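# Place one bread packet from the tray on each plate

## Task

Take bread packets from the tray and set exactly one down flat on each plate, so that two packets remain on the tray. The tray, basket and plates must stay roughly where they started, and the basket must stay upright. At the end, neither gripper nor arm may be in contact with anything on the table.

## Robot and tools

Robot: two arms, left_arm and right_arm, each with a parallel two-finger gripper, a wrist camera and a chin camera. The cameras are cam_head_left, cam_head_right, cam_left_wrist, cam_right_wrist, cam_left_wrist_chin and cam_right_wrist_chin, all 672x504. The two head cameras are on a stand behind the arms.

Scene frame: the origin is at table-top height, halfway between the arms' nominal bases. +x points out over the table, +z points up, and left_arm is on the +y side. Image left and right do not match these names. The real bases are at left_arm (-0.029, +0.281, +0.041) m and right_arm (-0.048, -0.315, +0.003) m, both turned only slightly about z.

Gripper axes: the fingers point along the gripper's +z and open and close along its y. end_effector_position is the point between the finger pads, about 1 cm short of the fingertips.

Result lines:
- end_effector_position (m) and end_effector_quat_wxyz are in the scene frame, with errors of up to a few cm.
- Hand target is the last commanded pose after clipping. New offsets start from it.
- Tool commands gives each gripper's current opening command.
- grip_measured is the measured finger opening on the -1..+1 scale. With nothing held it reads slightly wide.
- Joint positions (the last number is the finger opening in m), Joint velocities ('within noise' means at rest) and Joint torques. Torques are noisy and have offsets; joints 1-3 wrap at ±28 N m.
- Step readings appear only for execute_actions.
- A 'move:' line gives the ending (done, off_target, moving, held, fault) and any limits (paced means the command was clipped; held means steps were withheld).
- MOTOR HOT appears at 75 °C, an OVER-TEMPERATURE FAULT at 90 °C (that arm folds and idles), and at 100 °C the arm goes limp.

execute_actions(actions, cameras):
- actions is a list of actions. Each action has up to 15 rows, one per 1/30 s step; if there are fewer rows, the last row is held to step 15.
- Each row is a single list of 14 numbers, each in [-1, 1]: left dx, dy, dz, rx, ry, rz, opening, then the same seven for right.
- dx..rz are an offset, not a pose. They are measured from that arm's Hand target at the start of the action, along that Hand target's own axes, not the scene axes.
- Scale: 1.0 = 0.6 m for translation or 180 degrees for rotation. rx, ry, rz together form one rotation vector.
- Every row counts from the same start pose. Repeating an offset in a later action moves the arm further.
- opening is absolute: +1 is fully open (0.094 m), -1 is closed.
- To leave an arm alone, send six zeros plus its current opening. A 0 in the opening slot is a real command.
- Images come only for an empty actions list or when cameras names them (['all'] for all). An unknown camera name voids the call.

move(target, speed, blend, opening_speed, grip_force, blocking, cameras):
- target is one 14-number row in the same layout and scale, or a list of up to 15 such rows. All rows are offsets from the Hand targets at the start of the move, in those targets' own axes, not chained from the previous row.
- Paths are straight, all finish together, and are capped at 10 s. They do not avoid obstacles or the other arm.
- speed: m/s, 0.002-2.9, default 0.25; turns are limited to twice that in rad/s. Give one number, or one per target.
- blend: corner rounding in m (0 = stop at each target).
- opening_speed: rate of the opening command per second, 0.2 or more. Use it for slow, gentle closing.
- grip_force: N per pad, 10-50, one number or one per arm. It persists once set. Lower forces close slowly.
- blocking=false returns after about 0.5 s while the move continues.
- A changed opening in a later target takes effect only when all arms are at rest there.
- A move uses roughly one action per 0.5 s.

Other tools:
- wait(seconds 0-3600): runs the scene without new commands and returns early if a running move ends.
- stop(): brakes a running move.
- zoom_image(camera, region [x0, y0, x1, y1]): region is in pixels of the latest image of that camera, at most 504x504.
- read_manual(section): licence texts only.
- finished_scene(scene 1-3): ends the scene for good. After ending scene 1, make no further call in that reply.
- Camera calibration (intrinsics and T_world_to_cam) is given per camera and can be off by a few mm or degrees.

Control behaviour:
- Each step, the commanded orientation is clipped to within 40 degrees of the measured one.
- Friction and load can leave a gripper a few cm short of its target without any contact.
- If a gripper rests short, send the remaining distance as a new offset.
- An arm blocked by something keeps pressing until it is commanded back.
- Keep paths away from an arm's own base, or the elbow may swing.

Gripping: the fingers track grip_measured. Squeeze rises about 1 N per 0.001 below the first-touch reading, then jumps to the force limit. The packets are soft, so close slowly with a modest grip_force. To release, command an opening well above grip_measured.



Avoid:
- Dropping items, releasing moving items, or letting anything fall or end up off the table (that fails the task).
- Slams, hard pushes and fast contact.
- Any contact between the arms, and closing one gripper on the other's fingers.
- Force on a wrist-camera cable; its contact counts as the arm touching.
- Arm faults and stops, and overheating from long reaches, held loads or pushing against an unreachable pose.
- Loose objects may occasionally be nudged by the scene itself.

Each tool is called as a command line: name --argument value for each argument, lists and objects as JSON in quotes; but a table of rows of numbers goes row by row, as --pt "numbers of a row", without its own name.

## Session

execute_actions --actions '[]'

Scene clock: 0.00 s.
left_arm: end_effector_position=(+0.3634, +0.1549, +0.2172) grip_measured=+1.000 end_effector_quat_wxyz=(+0.470, +0.017, +0.882, -0.037) | right_arm: end_effector_position=(+0.2836, -0.3165, +0.3100) grip_measured=+1.000 end_effector_quat_wxyz=(+0.612, +0.186, +0.764, -0.086)
Joint positions: left_arm=[-0.451 1.362 0.881 -0.134 -0.277 -0.251 0.094] | right_arm=[0.295 0.941 0.857 -0.232 0.704 0.308 0.094]
Joint velocities: within noise
Joint torques (N m): no reading
Heat: left arm: 31 °C; right arm: 30 °C.
Hand target: left_arm +0.3668, +0.1540, +0.2317; +0.486, +0.013, +0.873, -0.043 | right_arm +0.2820, -0.3176, +0.3137; +0.614, +0.188, +0.762, -0.085
Tool commands: left_gripper/opening=+1.0 right_gripper/opening=+1.0
camera_calibration:
cam_left_wrist: T_world_to_cam=[[-0.03794, -0.99836, 0.04297, 0.16112], [-0.85472, 0.01014, -0.519, 0.46098], [0.51771, -0.05642, -0.8537, 0.09885]] pos_world=[0.34895, 0.16176, 0.31671]
cam_right_wrist: T_world_to_cam=[[-0.37356, -0.92295, -0.09284, -0.15564], [-0.55825, 0.30362, -0.77212, 0.52985], [0.74081, -0.23661, -0.62866, 0.00044]] pos_world=[0.23732, -0.30442, 0.39494]
cam_left_wrist_chin: T_world_to_cam=[[-0.05393, -0.99778, 0.03904, 0.16395], [-0.12926, -0.03179, -0.9911, 0.24702], [0.99014, -0.0585, -0.12726, -0.21048]] pos_world=[0.24918, 0.15912, 0.21164]
cam_right_wrist_chin: T_world_to_cam=[[-0.36597, -0.92548, -0.09777, -0.15679], [0.26341, -0.00225, -0.96468, 0.20368], [0.89257, -0.3788, 0.2446, -0.33822]] pos_world=[0.19085, -0.27276, 0.26388]

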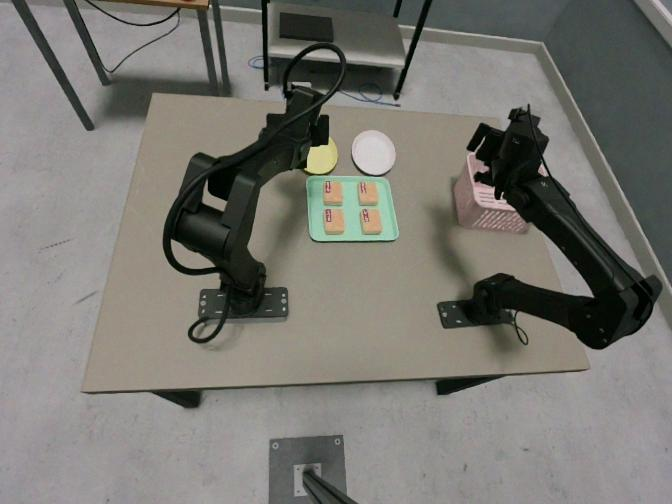

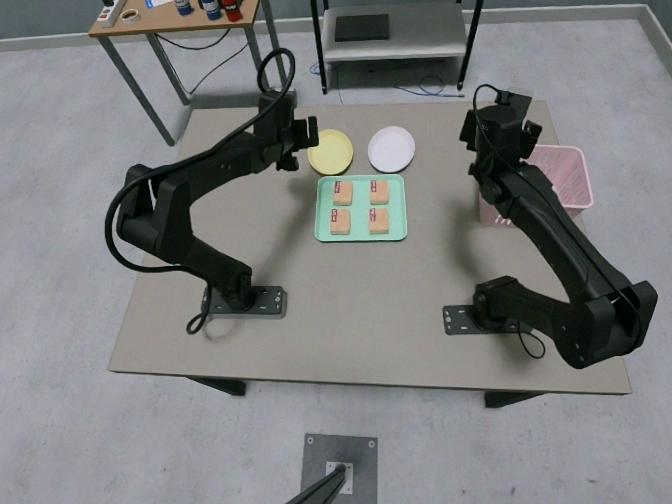

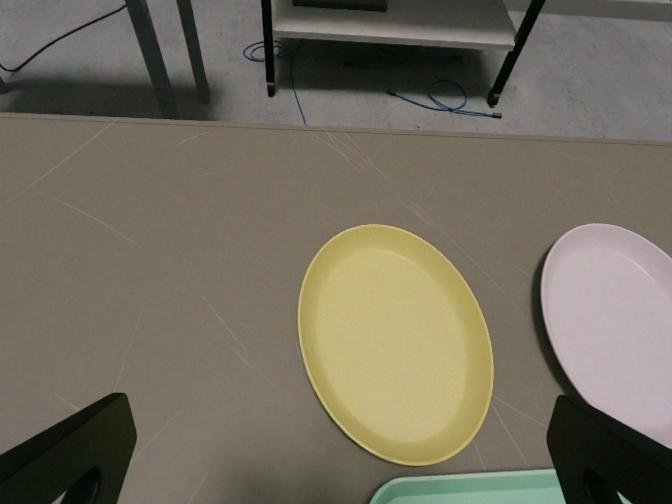

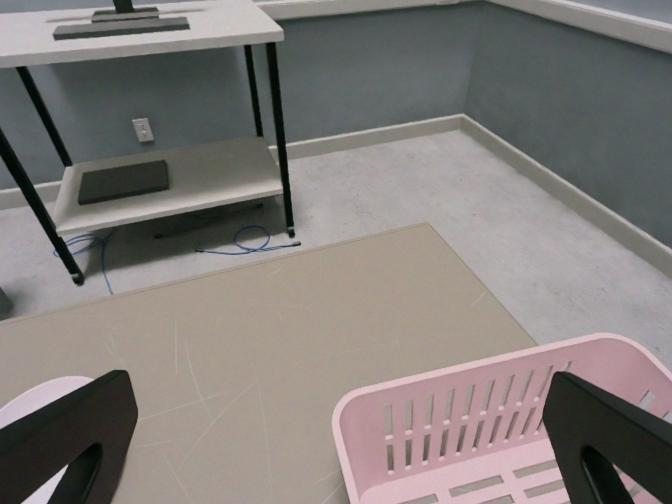

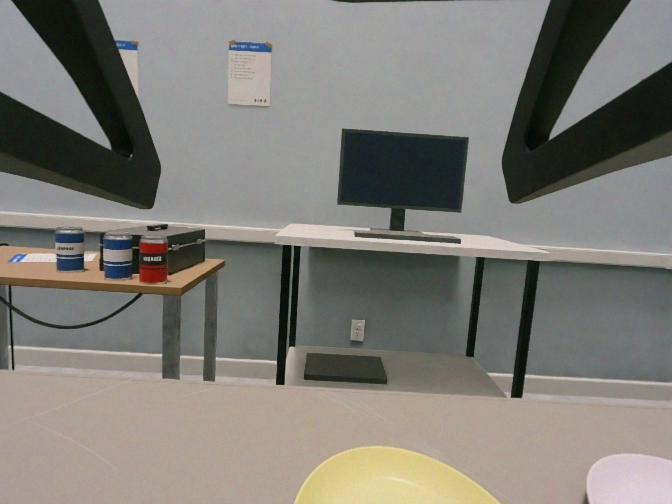

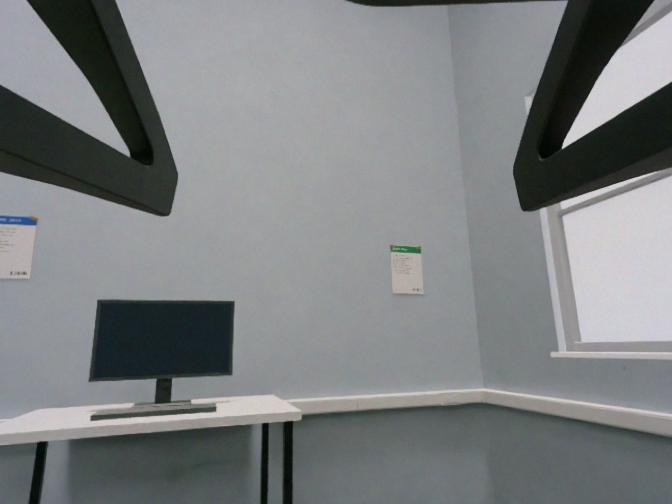

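move --target '[0.1735,0.0777,-0.0297,-0.0289,0.24,-0.0048,0.9,0.400,0.3735,-0.0045,-0.0438,0.3436,-0.0897,0.9]' --grip_force 20 --cameras '["cam_head_right","cam_left_wrist","cam_left_wrist_chin","cam_right_wrist","cam_right_wrist_chin"]'

Scene clock: 25.40 s.
left_arm: end_effector_position=(+0.2897, +0.2022, +0.1406) grip_measured=+0.902 end_effector_quat_wxyz=(+0.120, -0.001, +0.993, +0.005) | right_arm: end_effector_position=(+0.3252, -0.0707, +0.1125) grip_measured=+0.901 end_effector_quat_wxyz=(+0.143, +0.062, +0.988, -0.001)
Joint positions: left_arm=[-0.307 1.582 1.184 -0.946 -0.078 -0.282 0.089] | right_arm=[0.595 2.042 1.789 -1.1 0.188 0.758 0.089]
Joint torques (N m): left_arm=[0.38 -5.48 9.77 0.43 -0.01 0.08] | right_arm=[0.34 -9.72 8.88 0.42 0.05 0.06]
Heat: left arm: 36 °C; right arm: 34 °C.
Hand target: left_arm +0.2999, +0.1999, +0.1497; +0.131, +0.000, +0.991, +0.000 | right_arm +0.3250, -0.0682, +0.1046; +0.131, +0.061, +0.990, -0.009
Off the commanded pose: left_arm 0.014 m, 1 deg | right_arm 0.008 m, 2 deg.
grip_force (N): 20, 20
move: off_target (left_arm)
cam_left_wrist: T_world_to_cam=[[0.01849, -0.99925, -0.03396, 0.20357], [-0.98096, -0.0247, 0.19265, 0.30129], [-0.19335, 0.02975, -0.98068, 0.28074]] pos_world=[0.34606, 0.20251, 0.22418]
cam_right_wrist: T_world_to_cam=[[-0.1124, -0.99326, -0.02831, -0.02871], [-0.98179, 0.10662, 0.15722, 0.34528], [-0.15314, 0.04547, -0.98716, 0.25455]] pos_world=[0.37475, -0.07691, 0.19619]
cam_left_wrist_chin: T_world_to_cam=[[0.00404, -0.99965, -0.02612, 0.2029], [-0.76376, 0.01378, -0.64535, 0.28903], [0.64548, 0.02256, -0.76344, 0.02844]] pos_world=[0.20158, 0.1982, 0.21354]
cam_right_wrist_chin: T_world_to_cam=[[-0.1126, -0.99292, -0.03775, -0.02729], [-0.70827, 0.10685, -0.69781, 0.29638], [0.6969, -0.05184, -0.71529, -0.03925]] pos_world=[0.2342, -0.0608, 0.17771]
Images, in order (width x height): cam_head_right 672x504, cam_left_wrist 672x504, cam_right_wrist 672x504, cam_left_wrist_chin 672x504, cam_right_wrist_chin 672x504.

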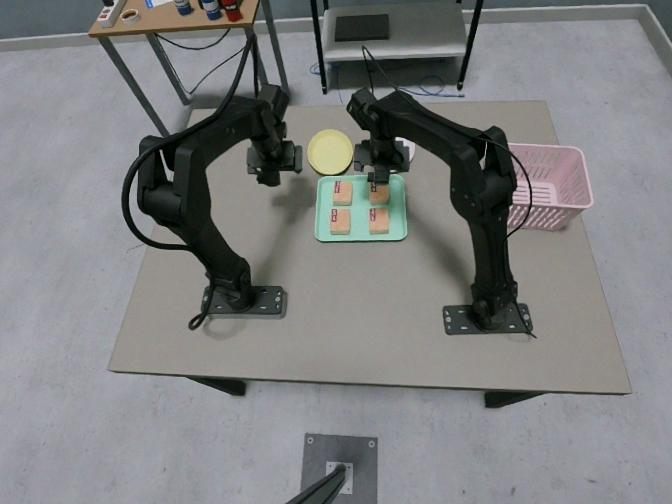

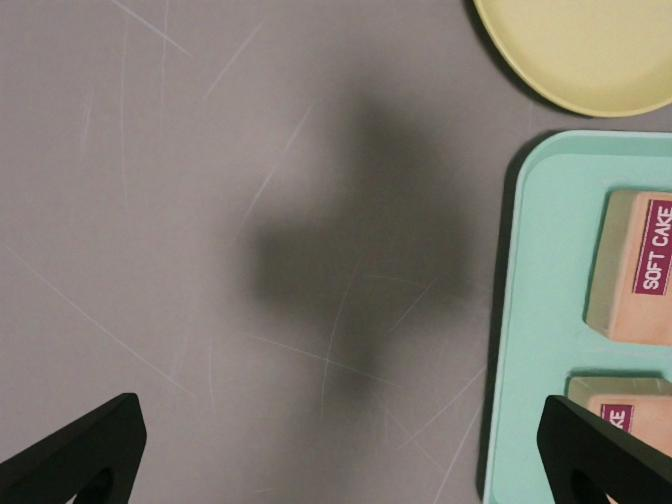

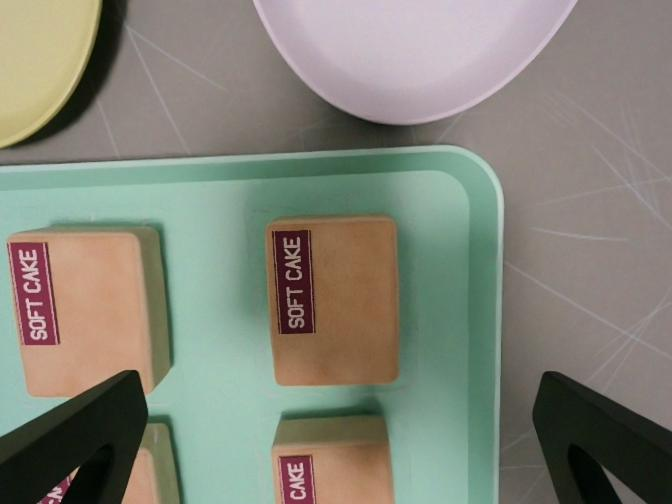

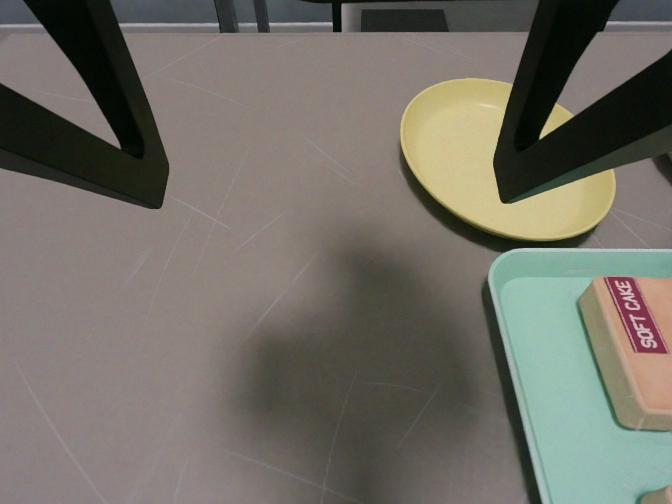

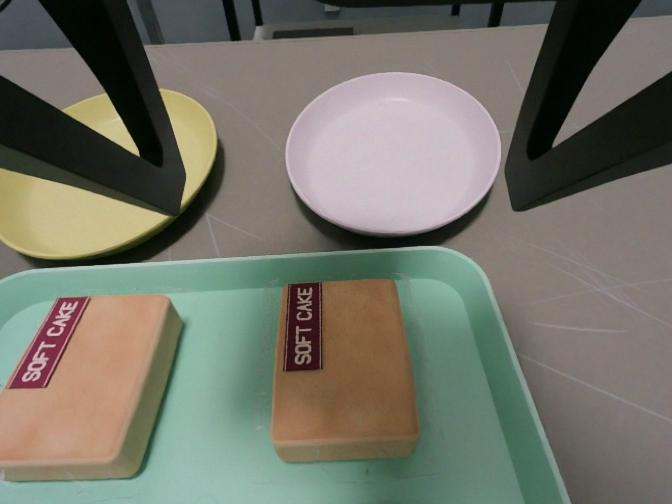

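move --target '[0,0,0,0,0,0,0.9,0.050,-0.001,0.168,0,0,0,0.9]' --speed 0.1 --cameras '["cam_right_wrist_chin"]'

Scene clock: 41.40 s.
left_arm: end_effector_position=(+0.2896, +0.2023, +0.1406) grip_measured=+0.902 end_effector_quat_wxyz=(+0.119, -0.001, +0.993, +0.005) | right_arm: end_effector_position=(+0.3273, -0.0690, +0.0174) grip_measured=+0.901 end_effector_quat_wxyz=(+0.144, +0.063, +0.988, +0.000)
Joint positions: left_arm=[-0.307 1.582 1.184 -0.946 -0.078 -0.282 0.089] | right_arm=[0.595 2.12 1.521 -0.751 0.188 0.758 0.089]
Joint torques (N m): left_arm=[0.38 -5.49 9.77 0.43 -0.01 0.08] | right_arm=[0.64 -10.13 5.46 0.72 0.06 0.08]
Heat: left arm: 38 °C; right arm: 34 °C.
Hand target: left_arm +0.2998, +0.1999, +0.1497; +0.131, +0.000, +0.991, +0.000 | right_arm +0.3221, -0.0685, -0.0005; +0.131, +0.061, +0.990, -0.009
Off the commanded pose: left_arm 0.014 m, 1 deg | right_arm 0.019 m, 2 deg.
grip_force (N): 20, 20
move: off_target (right_arm)
cam_right_wrist_chin: T_world_to_cam=[[-0.11277, -0.9928, -0.04049, -0.0288], [-0.70646, 0.10877, -0.69935, 0.23093], [0.69871, -0.05026, -0.71364, -0.1092]] pos_world=[0.2362, -0.0592, 0.08241]

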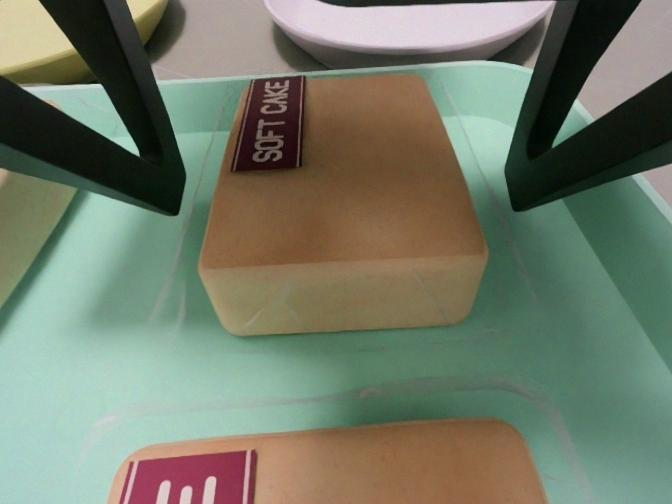

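move --pt "0 0 0 0 0 0 0.9 0.0015 0.0025 0.005 0 0 0 0.9" --pt "0 0 0 0 0 0 0.9 0.0015 0.0025 0.005 0 0 0 -0.05" --speed 0.1 --opening_speed 0.7

move --pt "0 0 0 0 0 0 0.9 -0.0345 0 -0.129 0 0 0 -0.05" --pt "0 0 0 0 0 0 0.9 -0.302 -0.039 -0.0573 0 0 0 -0.05" --pt "0 0 0 0 0 0 0.9 -0.278 -0.039 0.031 0 0 0 -0.05" --blend 0.02 --speed '[0.2,0.2,0.1]' --cameras '["cam_right_wrist","cam_right_wrist_chin"]'

Scene clock: 57.87 s.
left_arm: end_effector_position=(+0.2896, +0.2023, +0.1406) grip_measured=+0.902 end_effector_quat_wxyz=(+0.119, -0.001, +0.993, +0.005) | right_arm: end_effector_position=(+0.3271, -0.0666, +0.0145) grip_measured=+0.390 end_effector_quat_wxyz=(+0.144, +0.061, +0.988, +0.001)
Joint positions: left_arm=[-0.307 1.582 1.184 -0.946 -0.078 -0.282 0.089] | right_arm=[0.6 2.127 1.521 -0.743 0.188 0.761 0.065]
Joint torques (N m): left_arm=[0.38 -5.48 9.77 0.43 -0.01 0.08] | right_arm=[0.47 -10.13 5.49 0.72 0.07 0.09]
Heat: left arm: 39 °C; right arm: 32 °C.
Hand target: left_arm +0.2998, +0.1999, +0.1497; +0.131, +0.000, +0.991, +0.000 | right_arm +0.3222, -0.0670, -0.0036; +0.131, +0.061, +0.990, -0.009
Off the commanded pose: left_arm 0.014 m, 1 deg | right_arm 0.019 m, 2 deg.
grip_force (N): 20, 20
move: off_target (right_arm); target 2's new opening was sent with right_arm's hand 0.019 m and 2 deg from that target

Scene clock: 60.73 s.
left_arm: end_effector_position=(+0.2896, +0.2023, +0.1406) grip_measured=+0.902 end_effector_quat_wxyz=(+0.119, -0.001, +0.993, +0.005) | right_arm: end_effector_position=(+0.4866, -0.1093, +0.0409) grip_measured=+0.374 end_effector_quat_wxyz=(+0.150, +0.063, +0.987, +0.000)
Joint positions: left_arm=[-0.307 1.582 1.184 -0.946 -0.078 -0.282 0.089] | right_arm=[0.351 2.7 2.642 -1.244 0.136 0.518 0.065]
Joint torques (N m): left_arm=[0.38 -5.48 9.77 0.43 -0.02 0.08] | right_arm=[-0.1 -13.53 8.92 0.53 0.03 -0.01]
Heat: left arm: 39 °C; right arm: 33 °C.
Hand target: left_arm +0.2998, +0.1999, +0.1497; +0.131, +0.000, +0.991, +0.000 | right_arm +0.4840, -0.1104, +0.0216; +0.131, +0.060, +0.990, -0.009
Off the commanded pose: left_arm 0.014 m, 1 deg | right_arm 0.019 m, 2 deg.
grip_force (N): 20, 20
move: off_target (right_arm)
cam_right_wrist: T_world_to_cam=[[-0.11413, -0.99299, -0.03073, -0.05001], [-0.98374, 0.10864, 0.14304, 0.52077], [-0.1387, 0.04655, -0.98924, 0.20351]] pos_world=[0.53482, -0.11571, 0.12529]
cam_right_wrist_chin: T_world_to_cam=[[-0.11417, -0.99265, -0.0402, -0.04929], [-0.69788, 0.10894, -0.70788, 0.36044], [0.70706, -0.05276, -0.70519, -0.21043]] pos_world=[0.3947, -0.09929, 0.10477]

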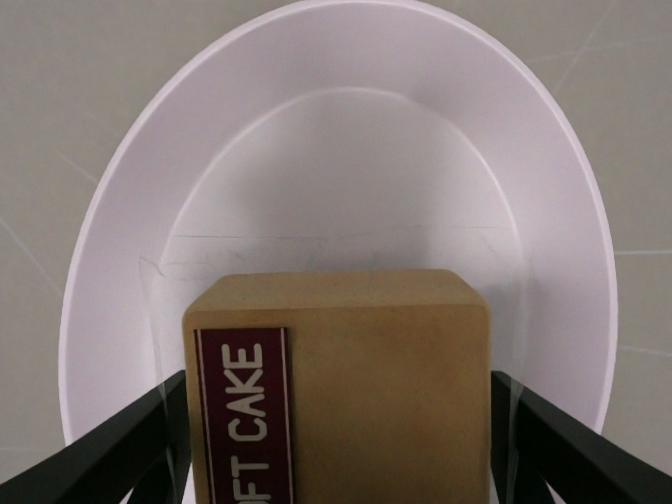

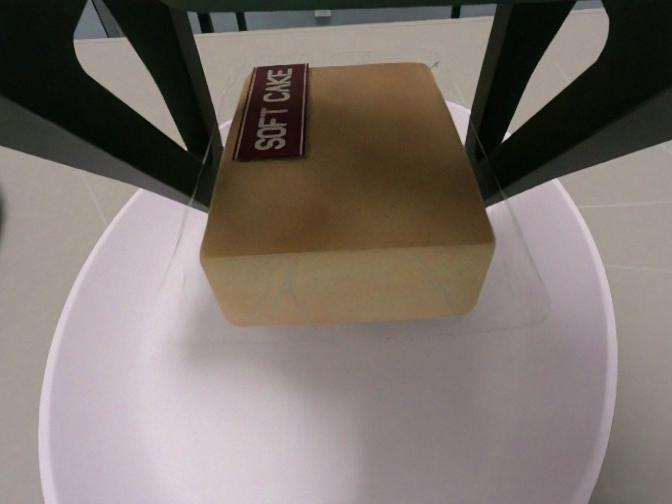

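move --pt "0 0 0 0 0 0 0.9 0.011 0 0.0403 0 0 0 -0.05" --pt "0 0 0 0 0 0 0.9 0.011 0 0.0403 0 0 0 0.62" --speed 0.08 --opening_speed 0.5 --cameras '["cam_right_wrist_chin"]'

move --pt "0 0 0 0 0 0 0.9 -0.0475 0 -0.177 0 0 0 0.62" --pt "0.0135 -0.238 0.083 0 0 0 0.9 0.2245 -0.222 -0.354 0 0 0 0.62" --blend 0.02 --speed '[0.12,0.25]' --cameras '["cam_left_wrist","cam_left_wrist_chin","cam_head_right"]'

Scene clock: 76.43 s.
left_arm: end_effector_position=(+0.2896, +0.2023, +0.1406) grip_measured=+0.902 end_effector_quat_wxyz=(+0.119, -0.001, +0.993, +0.005) | right_arm: end_effector_position=(+0.4868, -0.1092, +0.0155) grip_measured=+0.618 end_effector_quat_wxyz=(+0.144, +0.063, +0.987, -0.003)
Joint positions: left_arm=[-0.307 1.582 1.184 -0.946 -0.078 -0.282 0.089] | right_arm=[0.351 2.7 2.544 -1.158 0.136 0.518 0.076]
Joint torques (N m): left_arm=[0.38 -5.48 9.76 0.43 -0.01 0.08] | right_arm=[-0.05 -15.53 5.42 0.77 0.03 -0.01]
Heat: left arm: 40 °C; right arm: 33 °C.
Hand target: left_arm +0.2998, +0.1999, +0.1497; +0.131, +0.000, +0.991, +0.000 | right_arm +0.4839, -0.1105, -0.0034; +0.131, +0.060, +0.990, -0.009
Off the commanded pose: left_arm 0.014 m, 1 deg | right_arm 0.019 m, 2 deg.
grip_force (N): 20, 20
move: off_target (right_arm); target 2's new opening was sent with right_arm's hand 0.019 m and 1 deg from that target
cam_right_wrist_chin: T_world_to_cam=[[-0.11458, -0.99284, -0.03389, -0.05002], [-0.70602, 0.10538, -0.70031, 0.34608], [0.69886, -0.05632, -0.71303, -0.22478]] pos_world=[0.3957, -0.09879, 0.08039]

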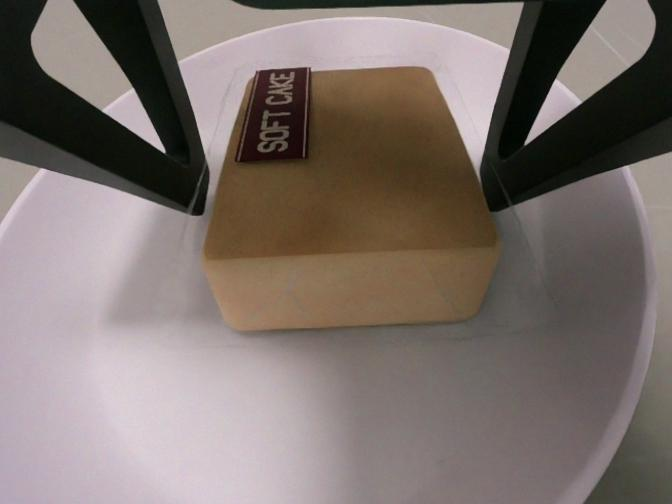

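Scene clock: 79.57 s.
left_arm: end_effector_position=(+0.2930, +0.0632, +0.0927) grip_measured=+0.902 end_effector_quat_wxyz=(+0.114, +0.005, +0.994, +0.003) | right_arm: end_effector_position=(+0.2855, -0.2185, +0.1591) grip_measured=+0.619 end_effector_quat_wxyz=(+0.116, +0.060, +0.991, -0.017)
Joint positions: left_arm=[-0.681 1.89 1.356 -0.859 -0.143 -0.641 0.089] | right_arm=[0.285 1.668 1.501 -1.202 0.123 0.451 0.076]
Joint torques (N m): left_arm=[-0.17 -7.75 9.42 0.45 -0.25 -0.07] | right_arm=[-0.42 -12.15 5.34 0.69 0 -0.02]
Heat: left arm: 39 °C; right arm: 33 °C.
Hand target: left_arm +0.3050, +0.0570, +0.0995; +0.131, +0.000, +0.991, +0.000 | right_arm +0.2839, -0.2198, +0.1669; +0.131, +0.061, +0.990, -0.009
Off the commanded pose: left_arm 0.015 m, 2 deg | right_arm 0.008 m, 2 deg.
grip_force (N): 20, 20
move: off_target (left_arm)
cam_left_wrist: T_world_to_cam=[[0.00593, -0.99952, -0.03027, 0.06623], [-0.97878, -0.012, 0.20456, 0.30781], [-0.20483, 0.02841, -0.97838, 0.24177]] pos_world=[0.35041, 0.06302, 0.17558]
cam_left_wrist_chin: T_world_to_cam=[[-0.00845, -0.99972, -0.02225, 0.06597], [-0.77125, 0.02068, -0.63619, 0.2635], [0.63647, 0.01179, -0.77121, -0.00305]] pos_world=[0.20572, 0.06054, 0.16676]
Images, in order (width x height): cam_head_right 672x504, cam_left_wrist 672x504, cam_left_wrist_chin 672x504.

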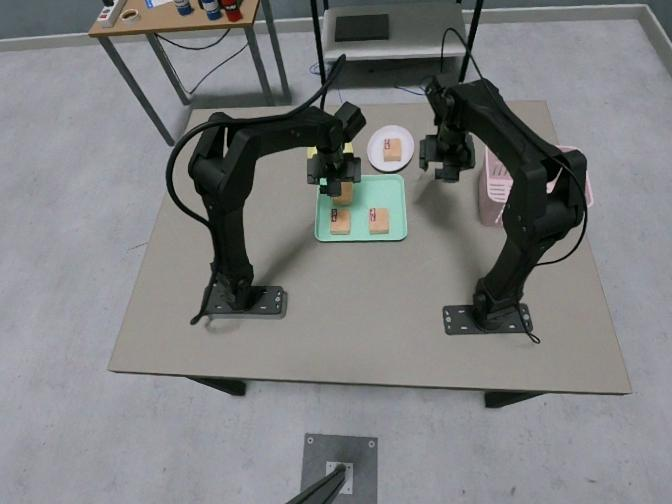

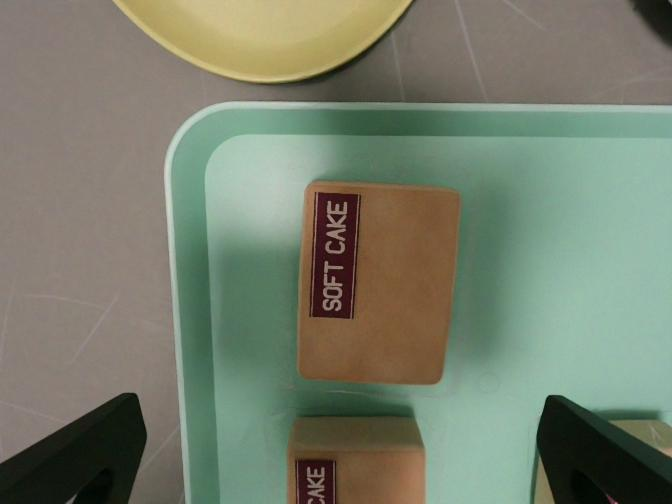

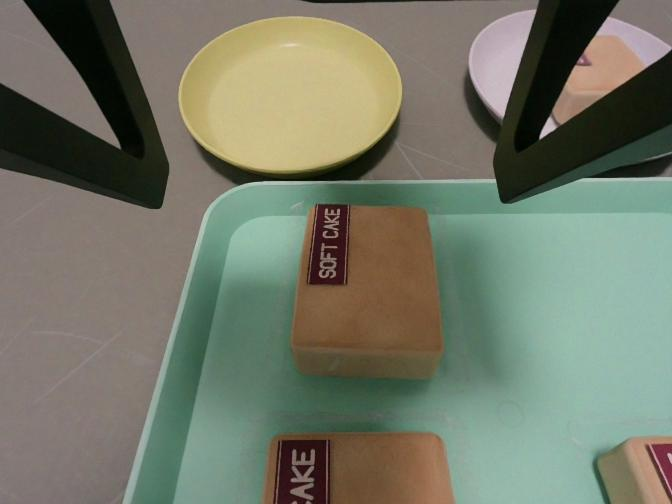

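move --target '[0.030,-0.003,0.1385,0,0,0,0.9,0,0,0,0,0,0,0.62]' --speed 0.1 --cameras '["cam_left_wrist_chin"]'

Scene clock: 96.13 s.
left_arm: end_effector_position=(+0.3082, +0.0514, +0.0216) grip_measured=+0.902 end_effector_quat_wxyz=(+0.129, +0.003, +0.992, -0.009) | right_arm: end_effector_position=(+0.2856, -0.2184, +0.1591) grip_measured=+0.619 end_effector_quat_wxyz=(+0.117, +0.060, +0.991, -0.017)
Joint positions: left_arm=[-0.681 2.037 1.25 -0.568 -0.143 -0.641 0.089] | right_arm=[0.285 1.668 1.501 -1.202 0.122 0.451 0.076]
Joint torques (N m): left_arm=[0.12 -8.49 4.74 0.61 -0.24 -0.04] | right_arm=[-0.39 -12.15 5.34 0.69 0 -0.02]
Heat: left arm: 36 °C; right arm: 33 °C.
Hand target: left_arm +0.3092, +0.0552, +0.0146; +0.131, +0.000, +0.991, +0.000 | right_arm +0.2838, -0.2199, +0.1669; +0.131, +0.061, +0.990, -0.009
Off the commanded pose: left_arm 0.008 m, 1 deg | right_arm 0.008 m, 2 deg.
grip_force (N): 20, 20
move: done
cam_left_wrist_chin: T_world_to_cam=[[-0.00809, -0.99997, 0.00071, 0.05211], [-0.75159, 0.00561, -0.6596, 0.22544], [0.65958, -0.00587, -0.75162, -0.07409]] pos_world=[0.21873, 0.05041, 0.09298]

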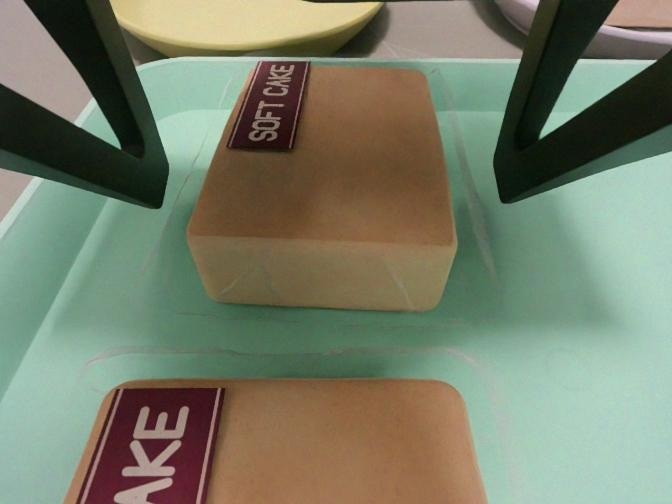

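move --target '[0,0,0,0,0,0,-0.05,0,0,0,0,0,0,0.62]' --opening_speed 0.7

move --pt "-0.0345 0 -0.129 0 0 0 -0.05 0 0 0 0 0 0 0.62" --pt "-0.305 0.058 -0.0563 0 0 0 -0.05 0 0 0 0 0 0 0.62" --pt "-0.281 0.058 0.034 0 0 0 -0.05 0 0 0 0 0 0 0.62" --blend 0.02 --speed '[0.2,0.2,0.1]' --cameras '["cam_left_wrist","cam_left_wrist_chin"]'

Scene clock: 115.10 s.
left_arm: end_effector_position=(+0.3084, +0.0512, +0.0216) grip_measured=+0.363 end_effector_quat_wxyz=(+0.129, +0.003, +0.992, -0.009) | right_arm: end_effector_position=(+0.2856, -0.2184, +0.1591) grip_measured=+0.619 end_effector_quat_wxyz=(+0.117, +0.060, +0.991, -0.017)
Joint positions: left_arm=[-0.681 2.037 1.25 -0.566 -0.143 -0.641 0.064] | right_arm=[0.285 1.668 1.501 -1.202 0.122 0.451 0.076]
Joint torques (N m): left_arm=[0.1 -8.49 4.72 0.62 -0.24 -0.03] | right_arm=[-0.38 -12.15 5.34 0.69 0 -0.02]
Heat: left arm: 34 °C; right arm: 32 °C.
Hand target: left_arm +0.3092, +0.0552, +0.0146; +0.131, +0.000, +0.991, +0.000 | right_arm +0.2838, -0.2199, +0.1669; +0.131, +0.061, +0.990, -0.009
Off the commanded pose: left_arm 0.008 m, 1 deg | right_arm 0.008 m, 2 deg.
grip_force (N): 20, 20
move: done

Scene clock: 117.67 s.
left_arm: end_effector_position=(+0.4744, +0.0921, +0.0457) grip_measured=+0.343 end_effector_quat_wxyz=(+0.130, -0.004, +0.992, +0.002) | right_arm: end_effector_position=(+0.2856, -0.2184, +0.1591) grip_measured=+0.619 end_effector_quat_wxyz=(+0.117, +0.060, +0.991, -0.017)
Joint positions: left_arm=[-0.414 2.482 2.11 -0.959 -0.104 -0.391 0.063] | right_arm=[0.285 1.668 1.501 -1.202 0.122 0.451 0.076]
Joint torques (N m): left_arm=[-0.06 -12.12 6.45 0.69 -0.04 0.08] | right_arm=[-0.38 -12.15 5.35 0.69 0 -0.02]
Heat: left arm: 34 °C; right arm: 32 °C.
Hand target: left_arm +0.4772, +0.0901, +0.0385; +0.131, +0.000, +0.991, +0.000 | right_arm +0.2838, -0.2199, +0.1669; +0.131, +0.061, +0.990, -0.009
Off the commanded pose: left_arm 0.008 m, 1 deg | right_arm 0.008 m, 2 deg.
grip_force (N): 20, 20
move: done
cam_left_wrist: T_world_to_cam=[[0.02352, -0.99938, -0.026, 0.08413], [-0.98456, -0.02767, 0.17284, 0.50096], [-0.17345, 0.02153, -0.98461, 0.21814]] pos_world=[0.52909, 0.09324, 0.13039]
cam_left_wrist_chin: T_world_to_cam=[[0.00887, -0.99979, -0.01848, 0.08694], [-0.75044, 0.00556, -0.66092, 0.36562], [0.66088, 0.01973, -0.75023, -0.16843]] pos_world=[0.38491, 0.08821, 0.11689]

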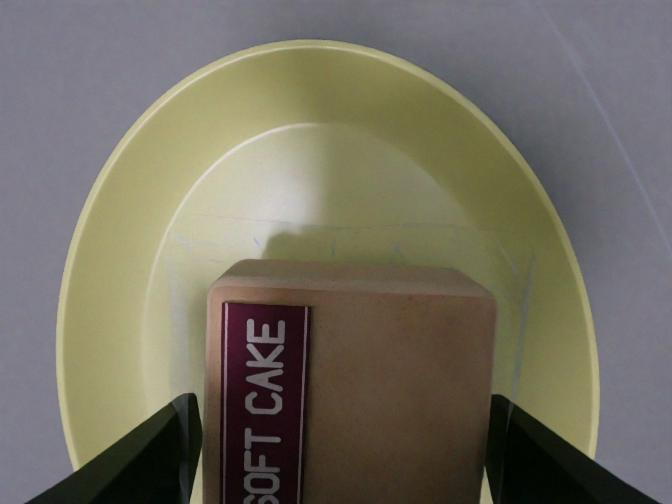

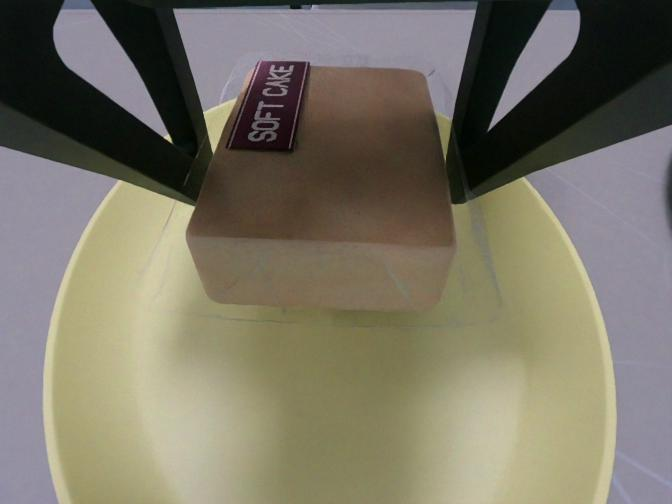

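move --pt "0.0105 0.008 0.039 0 0 0 -0.05 0 0 0 0 0 0 0.62" --pt "0.0105 0.008 0.039 0 0 0 0.6 0 0 0 0 0 0 0.62" --speed 0.07 --opening_speed 0.5 --cameras '["cam_left_wrist_chin"]'

move --target '[-0.045,0,-0.170,0,0,0,0.6,0,0,0,0,0,0,0.62]' --speed 0.12 --cameras '["cam_head_right","cam_left_wrist_chin"]'

Scene clock: 127.83 s.
left_arm: end_effector_position=(+0.4768, +0.0924, +0.0243) grip_measured=+0.597 end_effector_quat_wxyz=(+0.135, -0.001, +0.991, -0.001) | right_arm: end_effector_position=(+0.2856, -0.2184, +0.1591) grip_measured=+0.619 end_effector_quat_wxyz=(+0.117, +0.060, +0.991, -0.017)
Joint positions: left_arm=[-0.411 2.498 2.049 -0.871 -0.101 -0.382 0.075] | right_arm=[0.285 1.668 1.501 -1.202 0.122 0.451 0.076]
Joint torques (N m): left_arm=[0.43 -12.27 5.52 0.69 -0.04 0.08] | right_arm=[-0.36 -12.15 5.35 0.69 0 -0.02]
Heat: left arm: 35 °C; right arm: 32 °C.
Hand target: left_arm +0.4772, +0.0949, +0.0143; +0.131, +0.000, +0.991, +0.000 | right_arm +0.2838, -0.2199, +0.1669; +0.131, +0.061, +0.990, -0.009
Off the commanded pose: left_arm 0.010 m, 0 deg | right_arm 0.008 m, 2 deg.
grip_force (N): 20, 20
move: done
cam_left_wrist_chin: T_world_to_cam=[[0.00304, -0.9999, -0.01397, 0.08958], [-0.74354, 0.00708, -0.66866, 0.35003], [0.66869, 0.01242, -0.74344, -0.18931]] pos_world=[0.38658, 0.08944, 0.09456]

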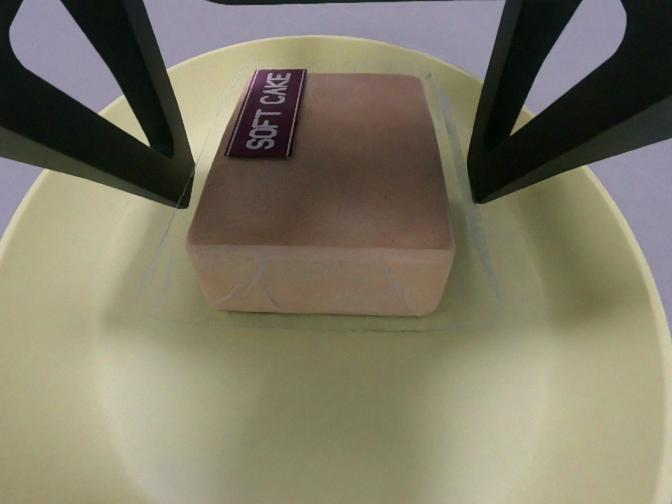

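Scene clock: 129.90 s.
left_arm: end_effector_position=(+0.4686, +0.0956, +0.1016) grip_measured=+0.598 end_effector_quat_wxyz=(+0.111, +0.000, +0.994, +0.009) | right_arm: end_effector_position=(+0.2856, -0.2184, +0.1591) grip_measured=+0.619 end_effector_quat_wxyz=(+0.117, +0.060, +0.991, -0.017)
Joint positions: left_arm=[-0.411 2.498 2.369 -1.243 -0.1 -0.382 0.075] | right_arm=[0.285 1.668 1.501 -1.202 0.122 0.451 0.076]
Joint torques (N m): left_arm=[0.4 -14.38 9.66 0.37 -0.06 0.06] | right_arm=[-0.39 -12.14 5.34 0.69 0 -0.02]
Heat: left arm: 35 °C; right arm: 32 °C.
Hand target: left_arm +0.4769, +0.0949, +0.1198; +0.131, +0.000, +0.991, +0.000 | right_arm +0.2838, -0.2199, +0.1669; +0.131, +0.061, +0.990, -0.009
Off the commanded pose: left_arm 0.020 m, 3 deg | right_arm 0.008 m, 2 deg.
grip_force (N): 20, 20
move: off_target (left_arm)
cam_left_wrist_chin: T_world_to_cam=[[0.00094, -0.99945, -0.03316, 0.09671], [-0.77516, 0.02022, -0.63144, 0.40532], [0.63176, 0.0263, -0.77472, -0.10722]] pos_world=[0.38184, 0.09128, 0.17608]

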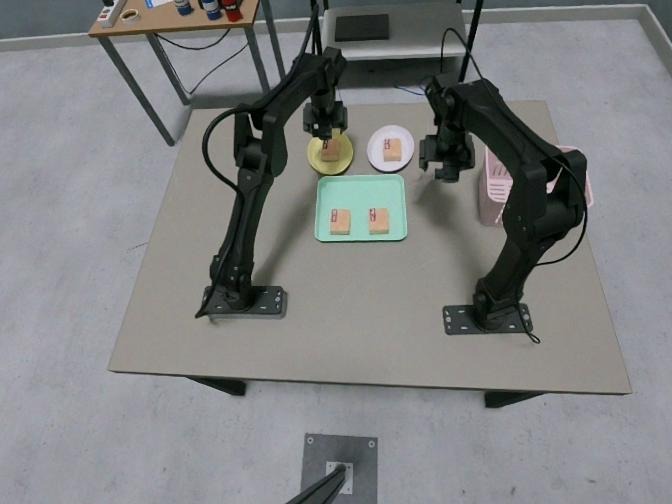

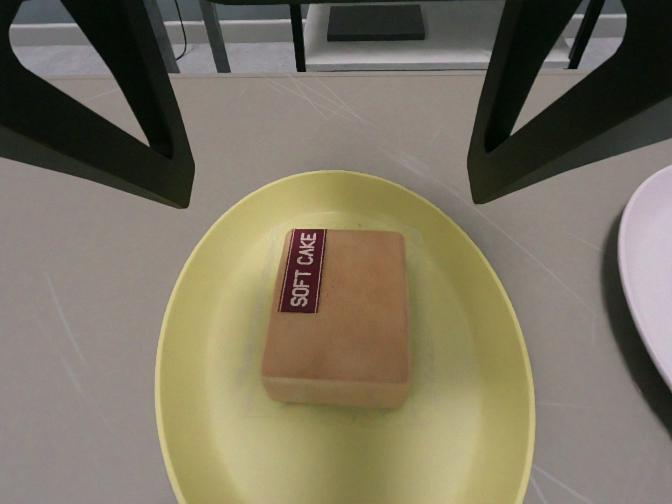

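finished_scene --scene 3

The scene is finished: the task was done.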